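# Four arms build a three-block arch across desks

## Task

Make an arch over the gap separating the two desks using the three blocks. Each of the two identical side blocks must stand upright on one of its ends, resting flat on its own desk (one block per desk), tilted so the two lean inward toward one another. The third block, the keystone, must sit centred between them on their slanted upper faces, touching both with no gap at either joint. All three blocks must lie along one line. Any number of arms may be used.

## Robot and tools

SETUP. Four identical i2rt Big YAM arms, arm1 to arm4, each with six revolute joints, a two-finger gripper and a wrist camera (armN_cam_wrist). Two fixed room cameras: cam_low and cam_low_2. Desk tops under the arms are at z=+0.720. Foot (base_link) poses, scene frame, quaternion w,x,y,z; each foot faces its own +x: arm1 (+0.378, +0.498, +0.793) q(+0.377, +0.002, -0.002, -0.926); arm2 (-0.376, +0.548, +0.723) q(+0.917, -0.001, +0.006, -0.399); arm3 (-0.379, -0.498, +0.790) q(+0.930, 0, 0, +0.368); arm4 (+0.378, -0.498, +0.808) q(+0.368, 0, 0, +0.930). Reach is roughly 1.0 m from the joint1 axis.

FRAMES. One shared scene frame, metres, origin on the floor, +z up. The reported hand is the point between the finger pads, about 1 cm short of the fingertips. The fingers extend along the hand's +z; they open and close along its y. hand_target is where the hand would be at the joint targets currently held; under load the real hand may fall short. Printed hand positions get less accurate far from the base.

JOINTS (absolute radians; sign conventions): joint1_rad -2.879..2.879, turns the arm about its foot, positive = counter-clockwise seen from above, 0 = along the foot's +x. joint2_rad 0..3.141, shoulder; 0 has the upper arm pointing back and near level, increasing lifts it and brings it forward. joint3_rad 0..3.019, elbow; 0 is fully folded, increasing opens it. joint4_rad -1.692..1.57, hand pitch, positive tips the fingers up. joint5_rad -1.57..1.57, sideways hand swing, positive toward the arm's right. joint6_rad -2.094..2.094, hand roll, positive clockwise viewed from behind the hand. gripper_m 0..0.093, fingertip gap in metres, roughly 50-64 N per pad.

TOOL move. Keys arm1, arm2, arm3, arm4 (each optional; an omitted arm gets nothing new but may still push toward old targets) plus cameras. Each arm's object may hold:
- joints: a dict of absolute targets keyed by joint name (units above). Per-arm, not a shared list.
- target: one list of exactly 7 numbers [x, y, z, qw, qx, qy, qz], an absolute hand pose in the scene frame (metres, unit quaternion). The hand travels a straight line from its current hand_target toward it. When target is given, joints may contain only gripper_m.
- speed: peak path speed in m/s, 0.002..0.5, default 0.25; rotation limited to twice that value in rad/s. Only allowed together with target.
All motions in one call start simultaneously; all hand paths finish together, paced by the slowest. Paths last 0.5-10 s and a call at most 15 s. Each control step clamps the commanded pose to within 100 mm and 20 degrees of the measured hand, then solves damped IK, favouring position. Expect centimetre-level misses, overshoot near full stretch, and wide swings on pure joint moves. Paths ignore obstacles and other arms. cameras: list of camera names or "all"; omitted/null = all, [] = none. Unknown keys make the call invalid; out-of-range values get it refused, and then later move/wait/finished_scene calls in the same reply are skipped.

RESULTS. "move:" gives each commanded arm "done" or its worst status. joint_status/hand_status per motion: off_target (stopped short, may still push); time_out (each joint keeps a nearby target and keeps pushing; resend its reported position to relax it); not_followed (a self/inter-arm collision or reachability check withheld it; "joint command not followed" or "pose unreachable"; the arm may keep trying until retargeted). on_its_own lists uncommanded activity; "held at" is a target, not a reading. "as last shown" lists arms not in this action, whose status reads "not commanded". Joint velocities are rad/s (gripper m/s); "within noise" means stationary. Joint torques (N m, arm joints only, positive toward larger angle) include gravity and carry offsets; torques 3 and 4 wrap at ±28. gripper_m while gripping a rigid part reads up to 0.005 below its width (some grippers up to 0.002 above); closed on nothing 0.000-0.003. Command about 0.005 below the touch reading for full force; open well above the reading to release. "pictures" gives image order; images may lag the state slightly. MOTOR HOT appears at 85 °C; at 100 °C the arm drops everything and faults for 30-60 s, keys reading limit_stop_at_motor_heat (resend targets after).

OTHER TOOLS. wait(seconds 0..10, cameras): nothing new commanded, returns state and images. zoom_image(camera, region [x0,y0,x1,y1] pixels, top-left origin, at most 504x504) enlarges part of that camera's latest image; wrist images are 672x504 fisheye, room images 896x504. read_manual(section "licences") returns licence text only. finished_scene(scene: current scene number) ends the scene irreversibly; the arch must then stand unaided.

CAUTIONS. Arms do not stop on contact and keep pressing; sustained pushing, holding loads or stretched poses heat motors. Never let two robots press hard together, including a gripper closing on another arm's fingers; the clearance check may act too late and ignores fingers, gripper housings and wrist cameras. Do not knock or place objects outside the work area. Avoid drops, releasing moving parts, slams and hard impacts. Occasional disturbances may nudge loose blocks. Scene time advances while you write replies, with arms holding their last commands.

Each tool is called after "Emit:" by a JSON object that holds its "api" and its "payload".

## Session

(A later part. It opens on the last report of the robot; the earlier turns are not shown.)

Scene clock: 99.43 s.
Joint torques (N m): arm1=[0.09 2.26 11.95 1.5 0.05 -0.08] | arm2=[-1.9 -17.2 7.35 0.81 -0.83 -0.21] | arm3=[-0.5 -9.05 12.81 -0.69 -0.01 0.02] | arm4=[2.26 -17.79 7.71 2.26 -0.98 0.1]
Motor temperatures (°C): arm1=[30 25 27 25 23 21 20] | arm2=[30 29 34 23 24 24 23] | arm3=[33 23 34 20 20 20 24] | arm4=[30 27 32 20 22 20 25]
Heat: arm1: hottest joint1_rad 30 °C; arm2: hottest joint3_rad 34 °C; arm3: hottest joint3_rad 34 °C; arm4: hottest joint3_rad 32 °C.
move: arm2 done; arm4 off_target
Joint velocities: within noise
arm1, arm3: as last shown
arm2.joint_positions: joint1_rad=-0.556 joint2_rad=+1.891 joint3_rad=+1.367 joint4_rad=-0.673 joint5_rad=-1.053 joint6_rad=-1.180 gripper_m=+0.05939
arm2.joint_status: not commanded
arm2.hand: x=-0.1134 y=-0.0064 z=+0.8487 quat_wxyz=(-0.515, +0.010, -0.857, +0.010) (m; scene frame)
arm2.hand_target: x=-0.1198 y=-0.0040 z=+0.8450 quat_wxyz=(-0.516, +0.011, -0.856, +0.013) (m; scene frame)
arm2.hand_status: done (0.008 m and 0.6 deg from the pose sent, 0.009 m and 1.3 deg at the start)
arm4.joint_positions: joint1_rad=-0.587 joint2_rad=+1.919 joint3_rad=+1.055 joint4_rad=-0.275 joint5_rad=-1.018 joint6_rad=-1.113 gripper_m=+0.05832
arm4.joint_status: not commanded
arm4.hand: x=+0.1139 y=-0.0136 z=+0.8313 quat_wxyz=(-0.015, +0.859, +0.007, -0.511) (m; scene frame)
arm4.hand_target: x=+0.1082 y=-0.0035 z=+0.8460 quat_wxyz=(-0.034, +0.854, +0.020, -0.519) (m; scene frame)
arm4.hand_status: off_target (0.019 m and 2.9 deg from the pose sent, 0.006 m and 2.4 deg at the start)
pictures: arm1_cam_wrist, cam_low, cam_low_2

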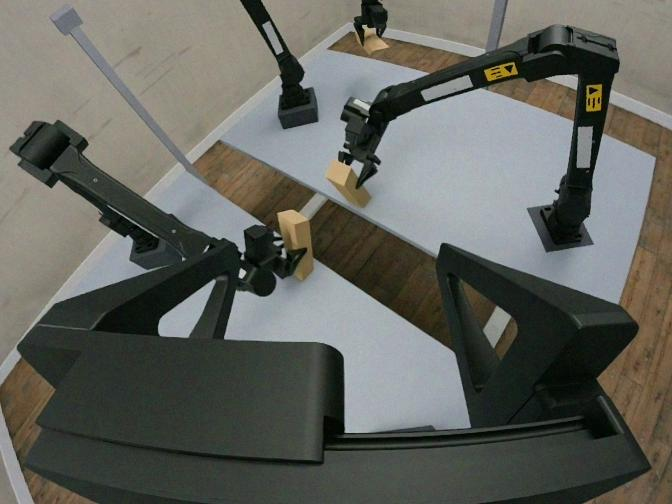

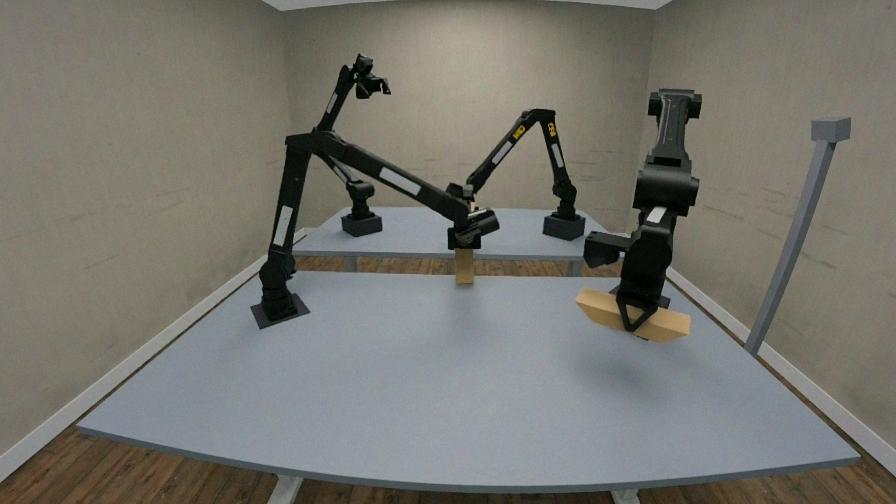

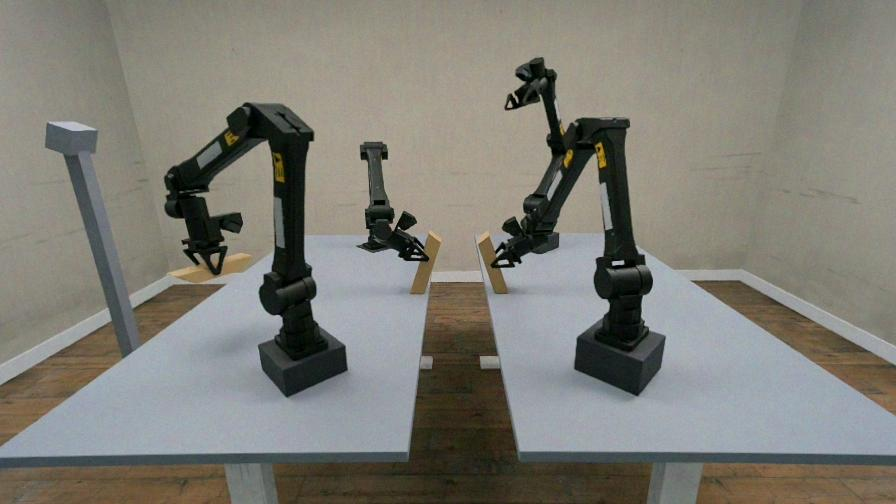

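Emit:
{"api": "move", "payload": {"arm4": {"target":[0.108,0.006,0.846,-0.034,0.8535,0.02,-0.5195],"speed":0.06}, "arm3": {"target":[-0.25,-0.33,1.12,0,0.2,-0.98,0]}, "cameras": ["cam_low"]}}

Emit:
{"api": "move", "payload": {"arm3": {"target":[0.0,-0.20,1.10,0,0,-1,0]}}}

Scene clock: 107.17 s.
Joint torques (N m): arm1=[-0.03 2.32 12 1.55 0.05 -0.08] | arm2=[-2.08 -17.08 7.25 0.8 -0.82 -0.2] | arm3=[-0.67 -0.97 14.8 -0.14 -0.11 0.04] | arm4=[1.79 -16.85 9.72 1.48 -1.04 0.02]
Motor temperatures (°C): arm1=[30 25 27 25 23 21 20] | arm2=[30 29 33 22 24 24 24] | arm3=[33 23 35 20 20 20 24] | arm4=[30 27 31 20 22 20 26]
Heat: arm1: hottest joint1_rad 30 °C; arm2: hottest joint3_rad 33 °C; arm3: hottest joint3_rad 35 °C; arm4: hottest joint3_rad 31 °C.
move: arm3 off_target; arm4 off_target
Joint velocities: within noise
arm1: as last shown
arm2.joint_positions: joint1_rad=-0.556 joint2_rad=+1.891 joint3_rad=+1.367 joint4_rad=-0.673 joint5_rad=-1.053 joint6_rad=-1.181 gripper_m=+0.05939
arm2.joint_status: not commanded
arm2.hand: x=-0.1134 y=-0.0064 z=+0.8487 quat_wxyz=(-0.515, +0.010, -0.857, +0.011) (m; scene frame)
arm2.hand_target: x=-0.1198 y=-0.0041 z=+0.8450 quat_wxyz=(-0.516, +0.011, -0.856, +0.013) (m; scene frame)
arm2.hand_status: not commanded
arm3.joint_positions: joint1_rad=+0.184 joint2_rad=+0.763 joint3_rad=+1.018 joint4_rad=-1.676 joint5_rad=+0.001 joint6_rad=+0.543 gripper_m=+0.06129
arm3.joint_status: not commanded
arm3.hand: x=-0.2584 y=-0.3364 z=+1.0846 quat_wxyz=(-0.055, +0.195, -0.978, -0.050) (m; scene frame)
arm3.hand_target: x=-0.2514 y=-0.3307 z=+1.1177 quat_wxyz=(-0.083, +0.195, -0.974, -0.076) (m; scene frame)
arm3.hand_status: off_target (0.037 m and 8.6 deg from the pose sent, 0.477 m and 32.1 deg at the start; a joint's target at an end of its range on 61 of 95 steps)
arm4.joint_positions: joint1_rad=-0.587 joint2_rad=+1.921 joint3_rad=+1.055 joint4_rad=-0.275 joint5_rad=-1.018 joint6_rad=-1.111 gripper_m=+0.05832
arm4.joint_status: not commanded
arm4.hand: x=+0.1139 y=-0.0138 z=+0.8306 quat_wxyz=(-0.014, +0.859, +0.006, -0.511) (m; scene frame)
arm4.hand_target: x=+0.1085 y=+0.0050 z=+0.8465 quat_wxyz=(-0.034, +0.854, +0.019, -0.519) (m; scene frame)
arm4.hand_status: off_target (0.026 m and 3.0 deg from the pose sent, 0.025 m and 2.9 deg at the start)
pictures: cam_low

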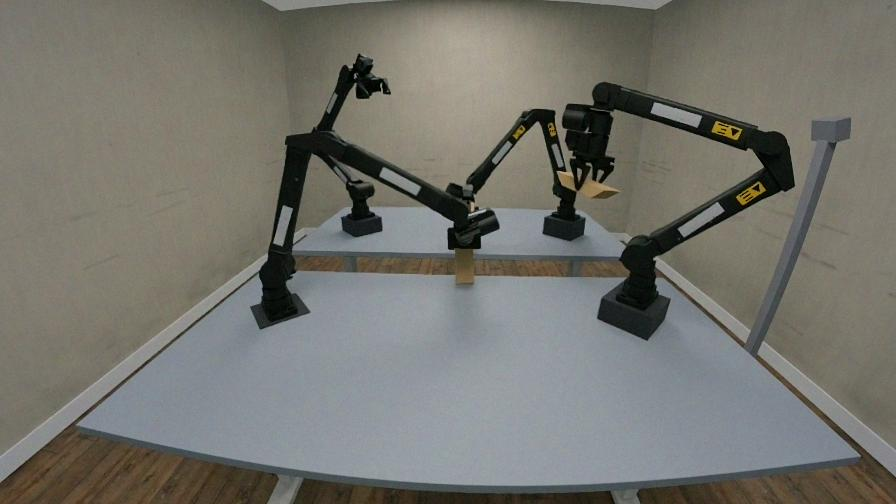

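Scene clock: 109.27 s.
Joint torques (N m): arm1=[-0.09 2.37 11.95 1.52 0.04 -0.08] | arm2=[-2.02 -16.91 7.36 0.79 -0.81 -0.19] | arm3=[0.03 -13.63 14.3 -0.75 0.2 0.31] | arm4=[1.9 -16.91 9.73 1.48 -1.05 0.02]
Motor temperatures (°C): arm1=[30 25 27 25 23 21 20] | arm2=[30 29 33 22 24 24 24] | arm3=[33 23 35 20 20 20 24] | arm4=[30 27 31 20 22 20 26]
Heat: arm1: hottest joint1_rad 30 °C; arm2: hottest joint3_rad 33 °C; arm3: hottest joint3_rad 35 °C; arm4: hottest joint3_rad 31 °C.
move: arm3 off_target
Joint velocities: within noise
arm1, arm2, arm4: as last shown
arm3.joint_positions: joint1_rad=-0.073 joint2_rad=+1.605 joint3_rad=+1.638 joint4_rad=-1.671 joint5_rad=-0.004 joint6_rad=+0.649 gripper_m=+0.06130
arm3.joint_status: not commanded
arm3.hand: x=-0.0144 y=-0.2041 z=+1.0638 quat_wxyz=(+0.028, +0.015, -0.999, +0.019) (m; scene frame)
arm3.hand_target: x=-0.0022 y=-0.2013 z=+1.0994 quat_wxyz=(-0.005, +0.003, -1.000, -0.004) (m; scene frame)
arm3.hand_status: off_target (0.039 m and 4.3 deg from the pose sent, 0.293 m and 24.1 deg at the start; a joint's target at an end of its range on 23 of 63 steps)
pictures: arm1_cam_wrist, arm2_cam_wrist, arm3_cam_wrist, arm4_cam_wrist, cam_low, cam_low_2
camera_calibration:
arm2_cam_wrist: T_world_to_cam=[[-0.0350507, -0.999108, 0.0235346, -0.0327758], [-0.869426, 0.0188717, -0.493702, 0.331696], [0.492818, -0.0377662, -0.869312, 0.911693], [0, 0, 0, 1]] pos_world=[-0.162062, -0.004575, 0.957077]
arm3_cam_wrist: T_world_to_cam=[[0.0260765, -0.998511, 0.0479065, -0.254644], [-0.774045, 0.0101579, 0.633049, -0.679362], [-0.632593, -0.0535895, -0.772628, 0.925223], [0, 0, 0, 1]] pos_world=[0.0660726, -0.197782, 1.15712]
arm4_cam_wrist: T_world_to_cam=[[0.00862445, 0.999186, 0.0394086, -0.0202191], [0.904934, 0.00896943, -0.425457, 0.254298], [-0.425464, 0.0393316, -0.90412, 0.925244], [0, 0, 0, 1]] pos_world=[0.16371, -0.0184696, 0.945521]

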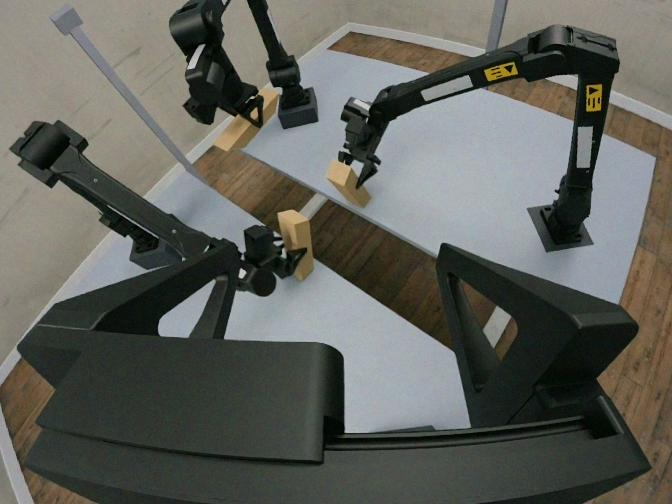

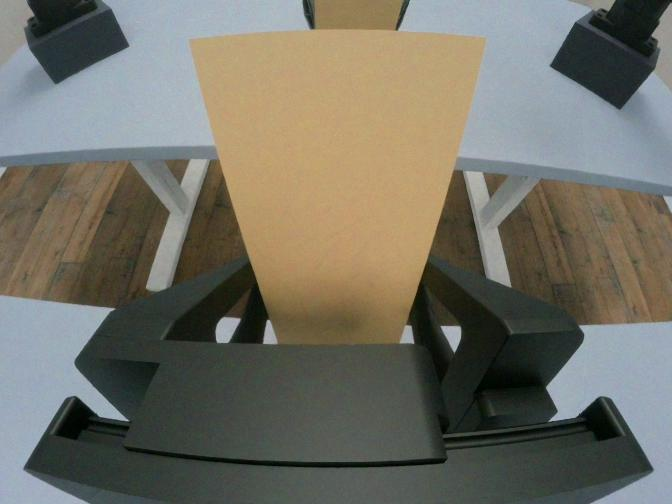

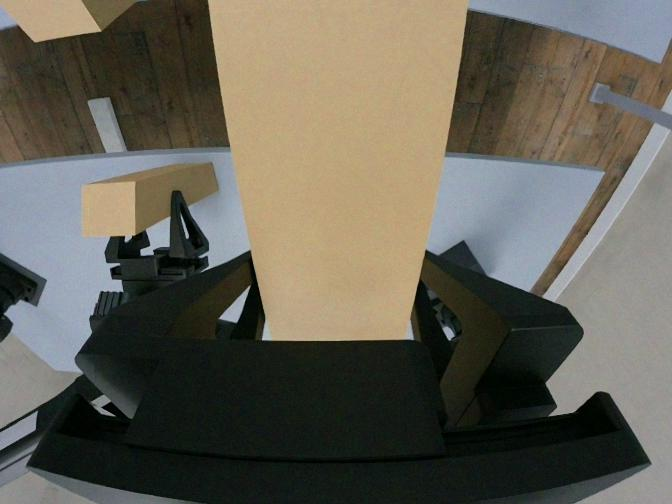

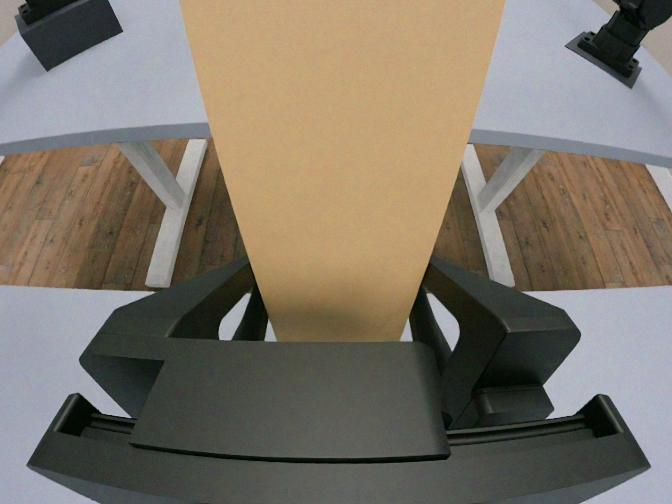

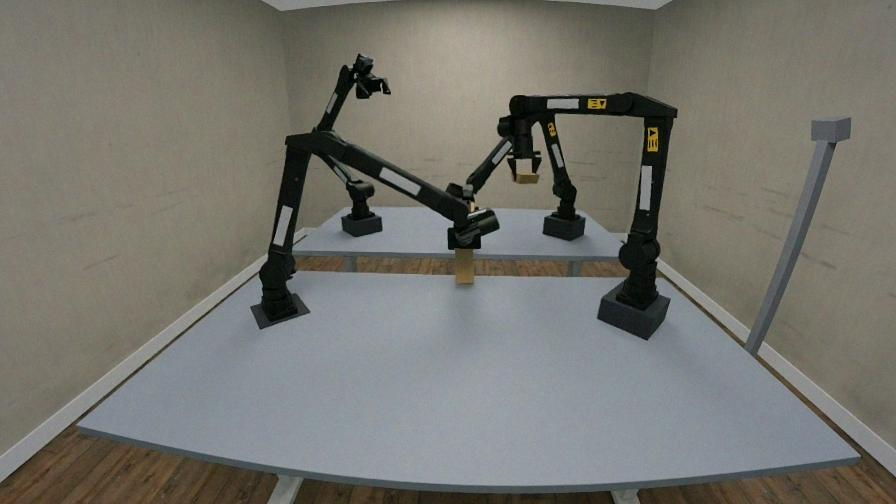

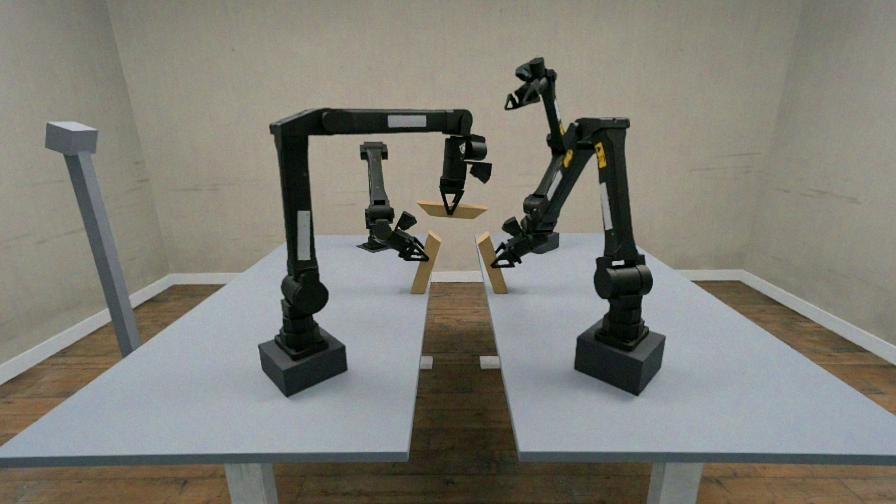

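Emit:
{"api": "move", "payload": {"arm4": {"target":[0.108,0.018,0.864,-0.034,0.8535,0.02,-0.5195],"speed":0.06}, "arm3": {"target":[0.010,-0.007,1.046,-0.033,-0.012,-1,-0.023],"speed":0.12}, "cameras": ["cam_low","cam_low_2"]}}

Emit:
{"api": "zoom_image", "payload": {"camera": "cam_low_2", "region": [400, 190, 520, 310]}}

Emit:
{"api": "zoom_image", "payload": {"camera": "cam_low", "region": [420, 160, 520, 285]}}

Scene clock: 114.87 s.
Joint torques (N m): arm1=[0.03 2.26 11.92 1.52 0.04 -0.08] | arm2=[-1.79 -16.85 7.28 0.72 -0.84 -0.18] | arm3=[1.67 -18.43 14.5 -0.42 0.21 0.32] | arm4=[1.38 -18.2 11.29 0.73 -1.15 -0.09]
Motor temperatures (°C): arm1=[30 25 27 25 23 21 20] | arm2=[30 29 32 22 24 24 24] | arm3=[33 23 36 20 21 20 24] | arm4=[30 28 32 20 22 20 26]
Heat: arm1: hottest joint1_rad 30 °C; arm2: hottest joint3_rad 32 °C; arm3: hottest joint3_rad 36 °C; arm4: hottest joint3_rad 32 °C.
move: arm3 off_target; arm4 off_target
Joint velocities: within noise
arm1, arm2: as last shown
arm3.joint_positions: joint1_rad=+0.150 joint2_rad=+1.959 joint3_rad=+1.986 joint4_rad=-1.605 joint5_rad=+0.022 joint6_rad=+0.917 gripper_m=+0.06130
arm3.joint_status: not commanded
arm3.hand: x=+0.0017 y=-0.0236 z=+1.0102 quat_wxyz=(-0.006, -0.007, -1.000, +0.009) (m; scene frame)
arm3.hand_target: x=+0.0084 y=-0.0094 z=+1.0461 quat_wxyz=(-0.033, -0.012, -0.999, -0.023) (m; scene frame)
arm3.hand_status: off_target (0.040 m and 4.8 deg from the pose sent, 0.199 m and 9.1 deg at the start)
arm4.joint_positions: joint1_rad=-0.587 joint2_rad=+1.921 joint3_rad=+1.079 joint4_rad=-0.323 joint5_rad=-1.018 joint6_rad=-1.113 gripper_m=+0.05832
arm4.joint_status: not commanded
arm4.hand: x=+0.1132 y=-0.0105 z=+0.8350 quat_wxyz=(-0.005, +0.861, +0.001, -0.509) (m; scene frame)
arm4.hand_target: x=+0.1088 y=+0.0161 z=+0.8649 quat_wxyz=(-0.035, +0.853, +0.021, -0.519) (m; scene frame)
arm4.hand_status: off_target (0.041 m and 4.3 deg from the pose sent, 0.046 m and 3.0 deg at the start)
pictures: cam_low, cam_low_2

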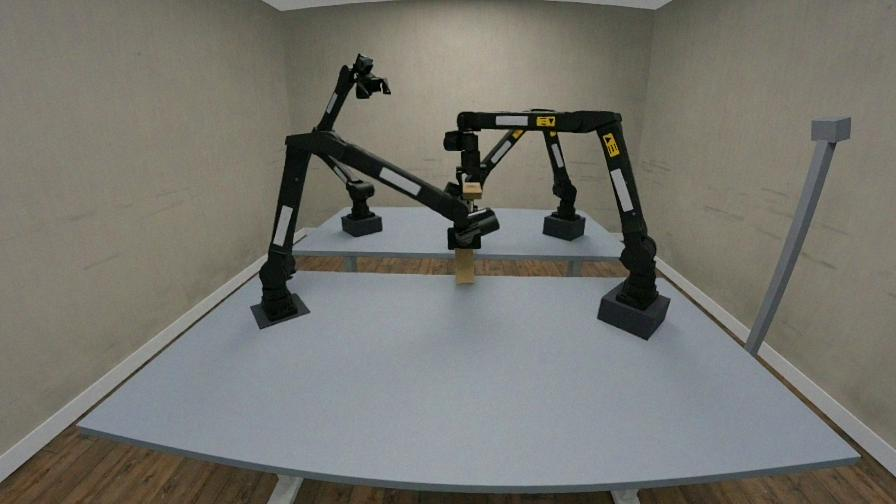

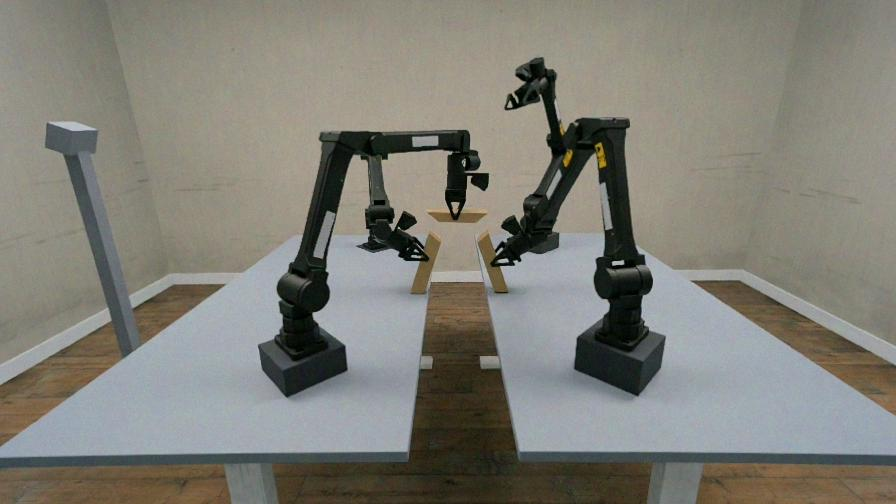

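Scaled by 4.200 from the camera's 896x504 image, which has a finer 1280x720 frame.

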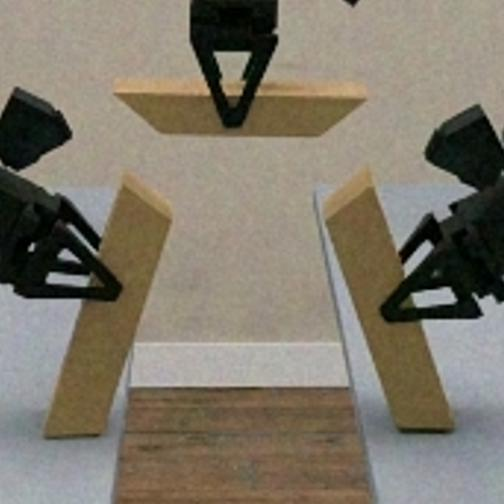

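Scaled by 4.032 from the camera's 896x504 image, which has a finer 1280x720 frame.

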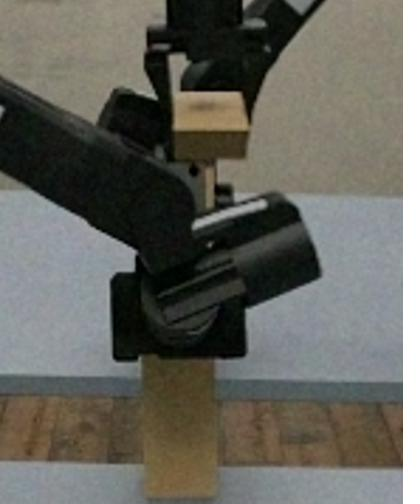

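Emit:
{"api": "move", "payload": {"arm4": {"target":[0.107,0.028,0.874,-0.034,0.8535,0.02,-0.5195],"speed":0.06}, "arm3": {"target":[0.007,0.008,1.01,-0.030,-0.007,-1,-0.030],"speed":0.1}, "cameras": ["cam_low","cam_low_2"]}}

Emit:
{"api": "zoom_image", "payload": {"camera": "cam_low_2", "region": [400, 190, 520, 310]}}

Emit:
{"api": "zoom_image", "payload": {"camera": "cam_low", "region": [420, 160, 520, 285]}}

Scene clock: 119.30 s.
Joint torques (N m): arm1=[-0.09 2.26 11.97 1.52 0.04 -0.08] | arm2=[-1.9 -17.2 7.31 0.81 -0.83 -0.2] | arm3=[1.79 -19.43 10.13 0.13 -0.03 0.31] | arm4=[1.2 -18.26 11.56 0.69 -1.18 -0.11]
Motor temperatures (°C): arm1=[30 25 27 25 23 21 20] | arm2=[30 29 32 22 24 24 24] | arm3=[33 23 36 20 21 20 24] | arm4=[30 28 33 20 22 20 26]
Heat: arm1: hottest joint1_rad 30 °C; arm2: hottest joint3_rad 32 °C; arm3: hottest joint3_rad 36 °C; arm4: hottest joint3_rad 33 °C.
move: arm3 off_target; arm4 off_target
Joint velocities: within noise
arm1, arm2: as last shown
arm3.joint_positions: joint1_rad=+0.159 joint2_rad=+1.990 joint3_rad=+1.987 joint4_rad=-1.532 joint5_rad=+0.016 joint6_rad=+0.923 gripper_m=+0.06130
arm3.joint_status: not commanded
arm3.hand: x=+0.0094 y=-0.0033 z=+0.9919 quat_wxyz=(-0.017, -0.006, -1.000, -0.010) (m; scene frame)
arm3.hand_target: x=+0.0067 y=+0.0075 z=+1.0099 quat_wxyz=(-0.030, -0.007, -0.999, -0.030) (m; scene frame)
arm3.hand_status: off_target (0.021 m and 2.8 deg from the pose sent, 0.032 m and 5.3 deg at the start)
arm4.joint_positions: joint1_rad=-0.587 joint2_rad=+1.921 joint3_rad=+1.118 joint4_rad=-0.364 joint5_rad=-1.018 joint6_rad=-1.113 gripper_m=+0.05832
arm4.joint_status: not commanded
arm4.hand: x=+0.1108 y=-0.0005 z=+0.8447 quat_wxyz=(-0.003, +0.861, +0.000, -0.508) (m; scene frame)
arm4.hand_target: x=+0.1079 y=+0.0260 z=+0.8748 quat_wxyz=(-0.034, +0.854, +0.020, -0.519) (m; scene frame)
arm4.hand_status: off_target (0.041 m and 4.5 deg from the pose sent, 0.055 m and 4.3 deg at the start)
pictures: cam_low, cam_low_2

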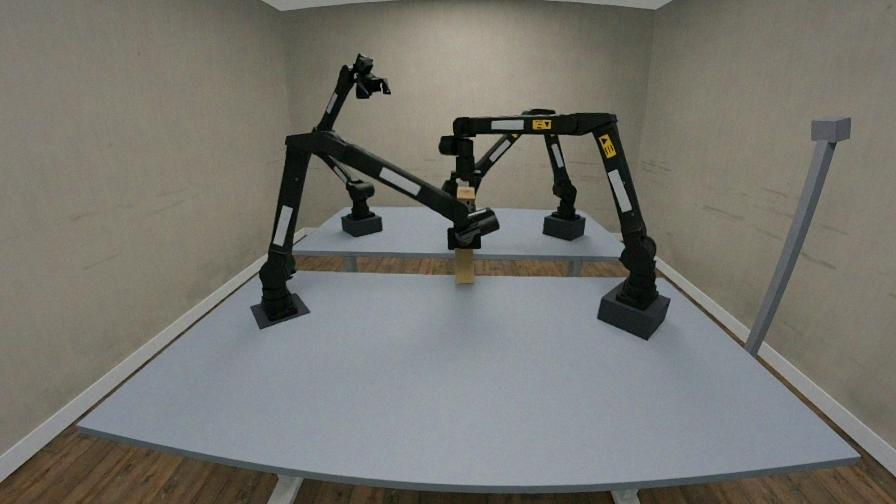

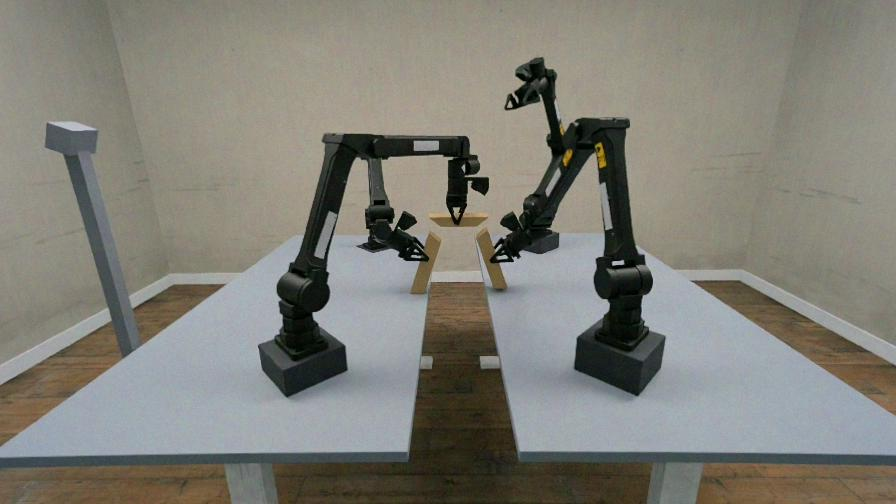

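Scaled by 4.200 from the camera's 896x504 image, which has a finer 1280x720 frame.

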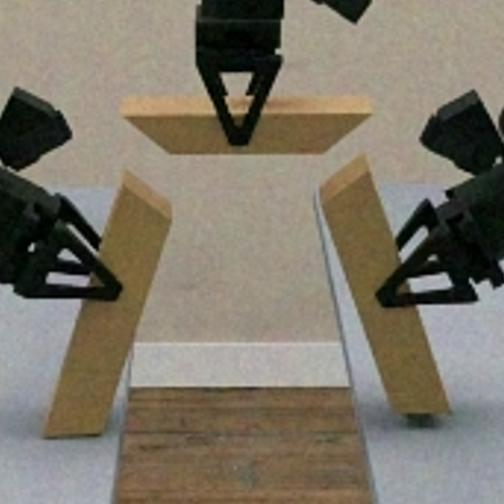

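Scaled by 4.032 from the camera's 896x504 image, which has a finer 1280x720 frame.

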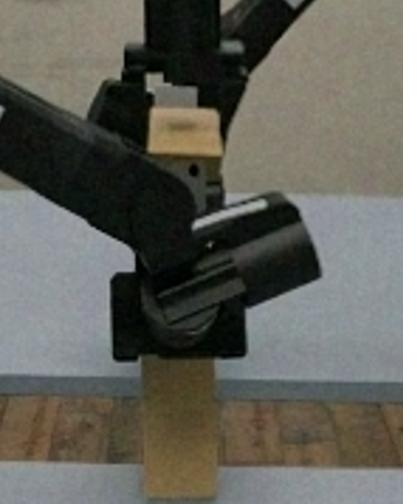

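Emit:
{"api": "move", "payload": {"arm4": {"target":[0.110,0.020,0.852,-0.034,0.8535,0.02,-0.5195],"speed":0.05}, "arm3": {"target":[0.006,0.004,0.972,-0.030,-0.007,-1,-0.030],"speed":0.08}}}

Emit:
{"api": "zoom_image", "payload": {"camera": "cam_low_2", "region": [400, 190, 520, 310]}}

Emit:
{"api": "zoom_image", "payload": {"camera": "cam_low", "region": [420, 160, 520, 285]}}

Emit:
{"api": "zoom_image", "payload": {"camera": "arm1_cam_wrist", "region": [220, 80, 400, 300]}}

Scene clock: 126.20 s.
Joint torques (N m): arm1=[0.03 2.26 11.99 1.51 0.04 -0.08] | arm2=[-1.9 -16.91 7.34 0.73 -0.81 -0.2] | arm3=[1.96 -20.07 8.43 0.24 -0.02 0.27] | arm4=[1.03 -18.55 8.94 2.19 -1.21 -0.16]
Motor temperatures (°C): arm1=[30 25 27 25 23 21 20] | arm2=[30 29 31 22 24 24 24] | arm3=[33 24 36 20 20 20 24] | arm4=[30 29 33 20 22 20 26]
Heat: arm1: hottest joint1_rad 30 °C; arm2: hottest joint3_rad 31 °C; arm3: hottest joint3_rad 36 °C; arm4: hottest joint3_rad 33 °C.
move: arm3 off_target; arm4 off_target
Joint velocities: within noise
arm1, arm2: as last shown
arm3.joint_positions: joint1_rad=+0.159 joint2_rad=+1.990 joint3_rad=+1.896 joint4_rad=-1.429 joint5_rad=+0.016 joint6_rad=+0.923 gripper_m=+0.06130
arm3.joint_status: not commanded
arm3.hand: x=+0.0101 y=-0.0023 z=+0.9574 quat_wxyz=(-0.021, -0.006, -1.000, -0.014) (m; scene frame)
arm3.hand_target: x=+0.0059 y=+0.0036 z=+0.9720 quat_wxyz=(-0.030, -0.007, -0.999, -0.030) (m; scene frame)
arm3.hand_status: off_target (0.016 m and 2.1 deg from the pose sent, 0.021 m and 2.8 deg at the start)
arm4.joint_positions: joint1_rad=-0.587 joint2_rad=+1.949 joint3_rad=+1.118 joint4_rad=-0.343 joint5_rad=-1.018 joint6_rad=-1.113 gripper_m=+0.05832
arm4.joint_status: not commanded
arm4.hand: x=+0.1107 y=-0.0001 z=+0.8315 quat_wxyz=(-0.001, +0.862, -0.002, -0.508) (m; scene frame)
arm4.hand_target: x=+0.1104 y=+0.0191 z=+0.8525 quat_wxyz=(-0.034, +0.854, +0.020, -0.519) (m; scene frame)
arm4.hand_status: off_target (0.029 m and 4.8 deg from the pose sent, 0.022 m and 4.5 deg at the start)
pictures: arm1_cam_wrist, arm2_cam_wrist, arm3_cam_wrist, arm4_cam_wrist, cam_low, cam_low_2
camera_calibration:
arm2_cam_wrist: T_world_to_cam=[[-0.0350507, -0.999108, 0.0235346, -0.0327758], [-0.869426, 0.0188717, -0.493702, 0.331696], [0.492818, -0.0377662, -0.869312, 0.911693], [0, 0, 0, 1]] pos_world=[-0.162062, -0.004575, 0.957077]
arm3_cam_wrist: T_world_to_cam=[[-0.0183167, -0.999649, -0.0191334, 0.0159761], [-0.831728, 0.00461397, 0.555164, -0.519835], [-0.554881, 0.0260826, -0.83152, 0.925083], [0, 0, 0, 1]] pos_world=[0.0812429, -0.00575955, 1.05812]
arm4_cam_wrist: T_world_to_cam=[[0.00773257, 0.999933, 0.00855832, -0.00810838], [0.908164, -0.00344015, -0.418601, 0.251357], [-0.418544, 0.0110092, -0.90813, 0.926813], [0, 0, 0, 1]] pos_world=[0.159701, -0.00123094, 0.946954]

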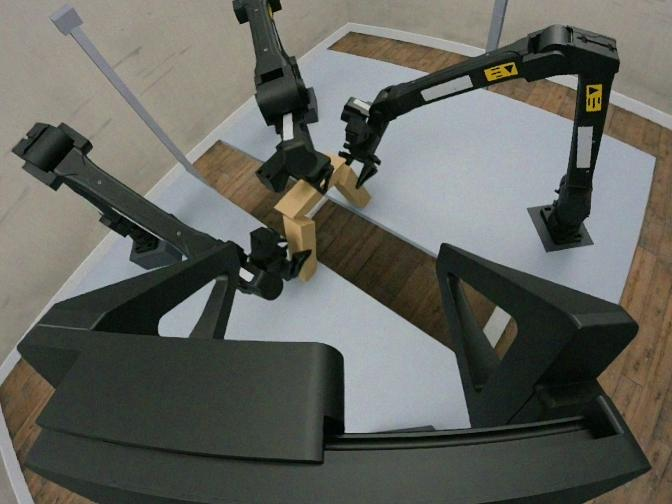

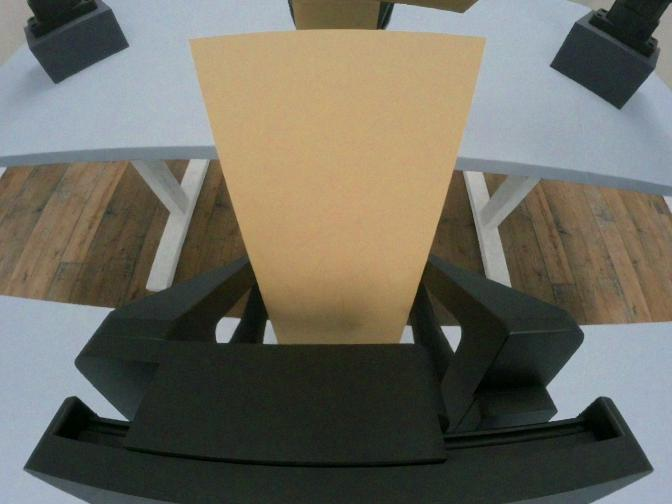

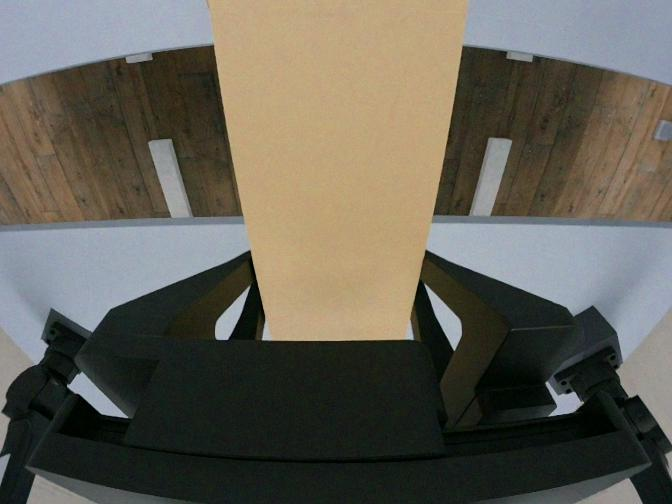

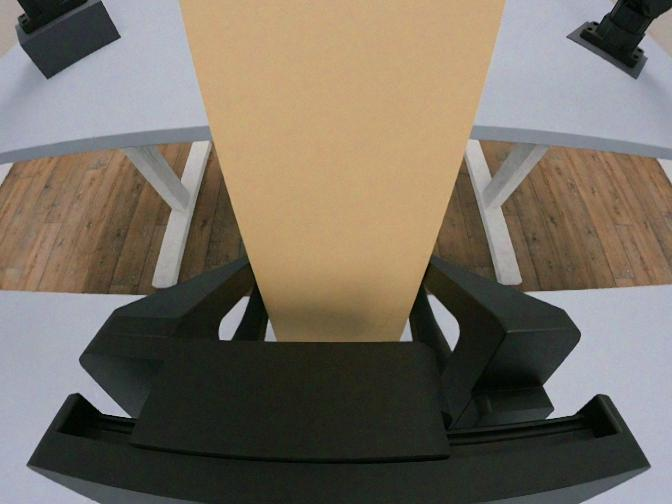

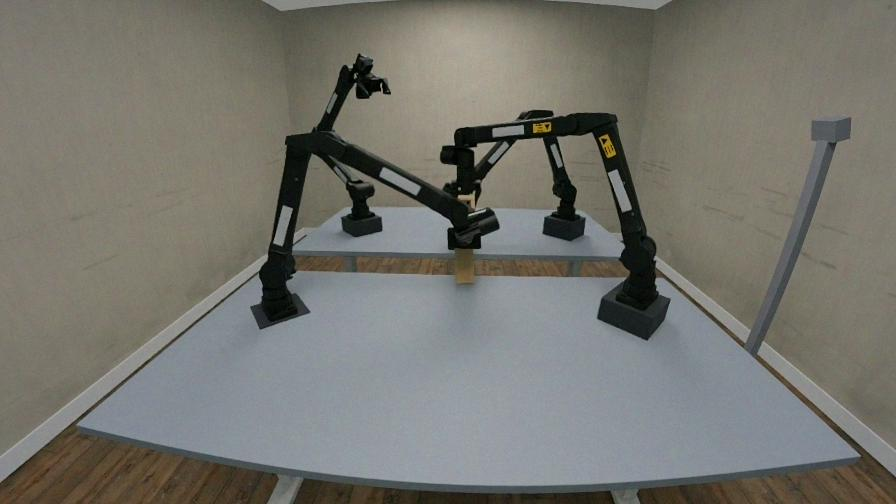

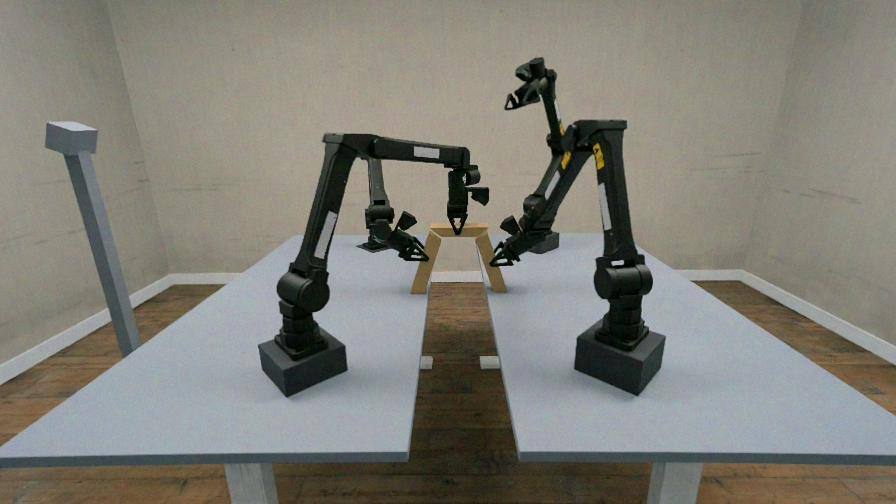

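Scaled by 4.200 from the camera's 896x504 image, which has a finer 1280x720 frame.

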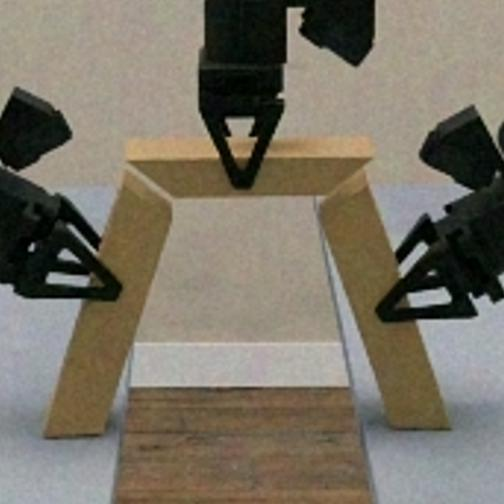

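Scaled by 4.032 from the camera's 896x504 image, which has a finer 1280x720 frame.

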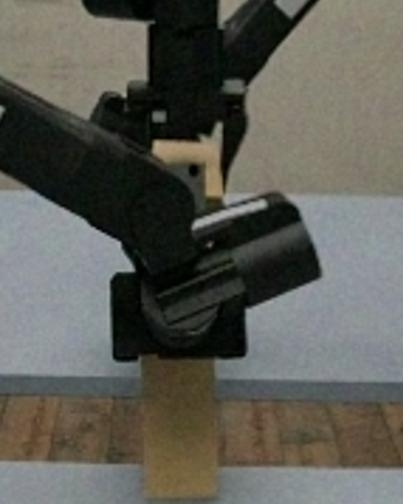

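Scaled by 2.291 from the camera's 672x504 image, which has a finer 960x720 frame.

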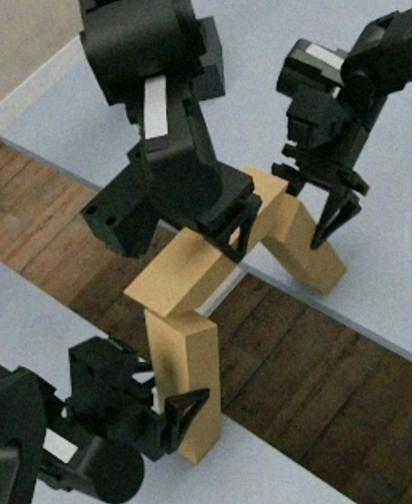

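Emit:
{"api": "move", "payload": {"arm3": {"target":[0.003,0.001,0.958,-0.030,-0.007,-1,-0.030],"speed":0.05}, "cameras": ["arm1_cam_wrist","cam_low_2","cam_low"]}}

Emit:
{"api": "zoom_image", "payload": {"camera": "cam_low_2", "region": [400, 190, 520, 310]}}

Emit:
{"api": "zoom_image", "payload": {"camera": "arm1_cam_wrist", "region": [260, 130, 380, 290]}}

Scene clock: 130.40 s.
Joint torques (N m): arm1=[0.03 2.2 11.99 1.48 0.05 -0.08] | arm2=[-2.02 -16.97 7.35 0.73 -0.83 -0.19] | arm3=[2.14 -21.01 8.34 0.21 -0.05 0.27] | arm4=[1.03 -18.43 8.95 2.19 -1.21 -0.16]
Motor temperatures (°C): arm1=[30 25 27 25 23 21 20] | arm2=[30 29 31 22 24 24 24] | arm3=[33 25 35 20 20 20 24] | arm4=[30 29 33 20 22 20 26]
Heat: arm1: hottest joint1_rad 30 °C; arm2: hottest joint3_rad 31 °C; arm3: hottest joint3_rad 35 °C; arm4: hottest joint3_rad 33 °C.
move: arm3 off_target
Joint velocities: within noise
arm1.joint_positions: joint1_rad=+0.252 joint2_rad=+0.565 joint3_rad=+1.417 joint4_rad=-1.312 joint5_rad=+0.231 joint6_rad=+0.335 gripper_m=+0.09396
arm1.joint_status: not commanded
arm1.hand: x=+0.2345 y=+0.3433 z=+1.3639 quat_wxyz=(-0.255, -0.816, -0.228, +0.467) (m; scene frame)
arm1.hand_target: x=+0.2364 y=+0.3466 z=+1.3781 quat_wxyz=(-0.264, -0.808, -0.223, +0.477) (m; scene frame)
arm1.hand_status: not commanded
arm2, arm4: as last shown
arm3.joint_positions: joint1_rad=+0.159 joint2_rad=+1.990 joint3_rad=+1.845 joint4_rad=-1.386 joint5_rad=+0.016 joint6_rad=+0.923 gripper_m=+0.06130
arm3.joint_status: not commanded
arm3.hand: x=+0.0075 y=-0.0056 z=+0.9381 quat_wxyz=(-0.018, -0.006, -1.000, -0.011) (m; scene frame)
arm3.hand_target: x=+0.0029 y=+0.0007 z=+0.9578 quat_wxyz=(-0.030, -0.007, -0.999, -0.030) (m; scene frame)
arm3.hand_status: off_target (0.021 m and 2.5 deg from the pose sent, 0.008 m and 2.1 deg at the start)
pictures: arm1_cam_wrist, cam_low, cam_low_2

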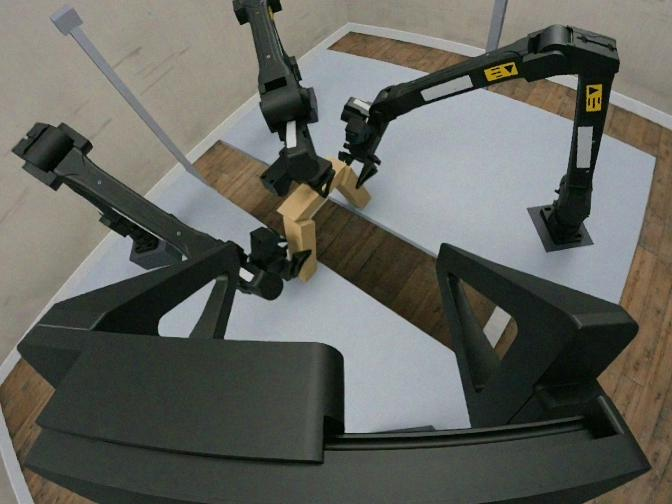

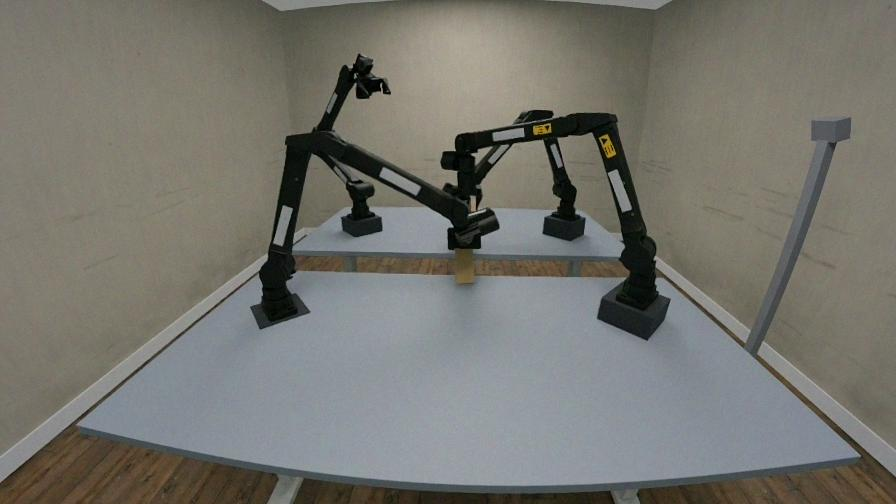

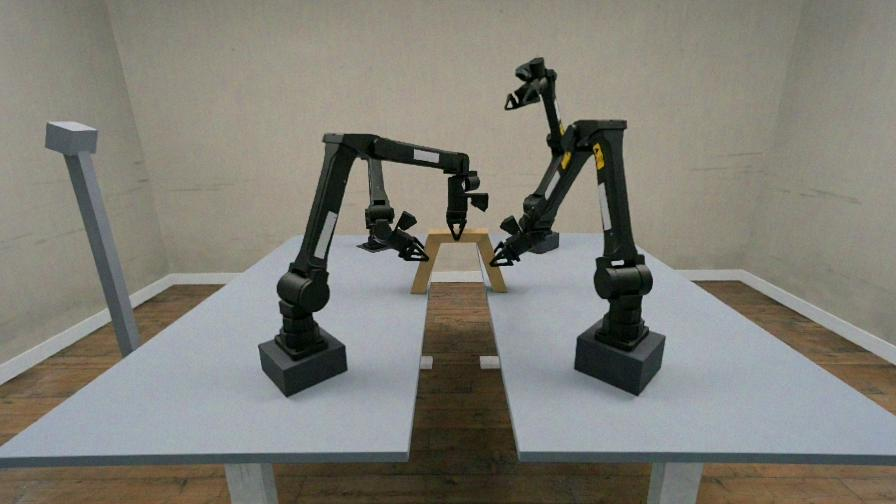

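Scaled by 4.200 from the camera's 896x504 image, which has a finer 1280x720 frame.

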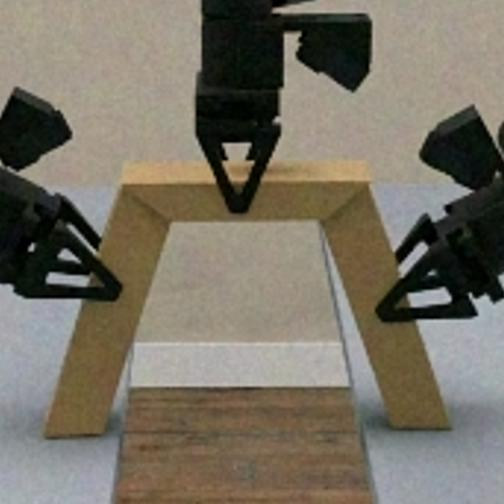

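Scaled by 3.150 from the camera's 672x504 image, which has a finer 960x720 frame.

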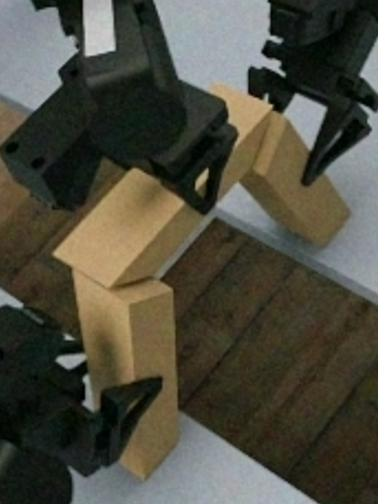

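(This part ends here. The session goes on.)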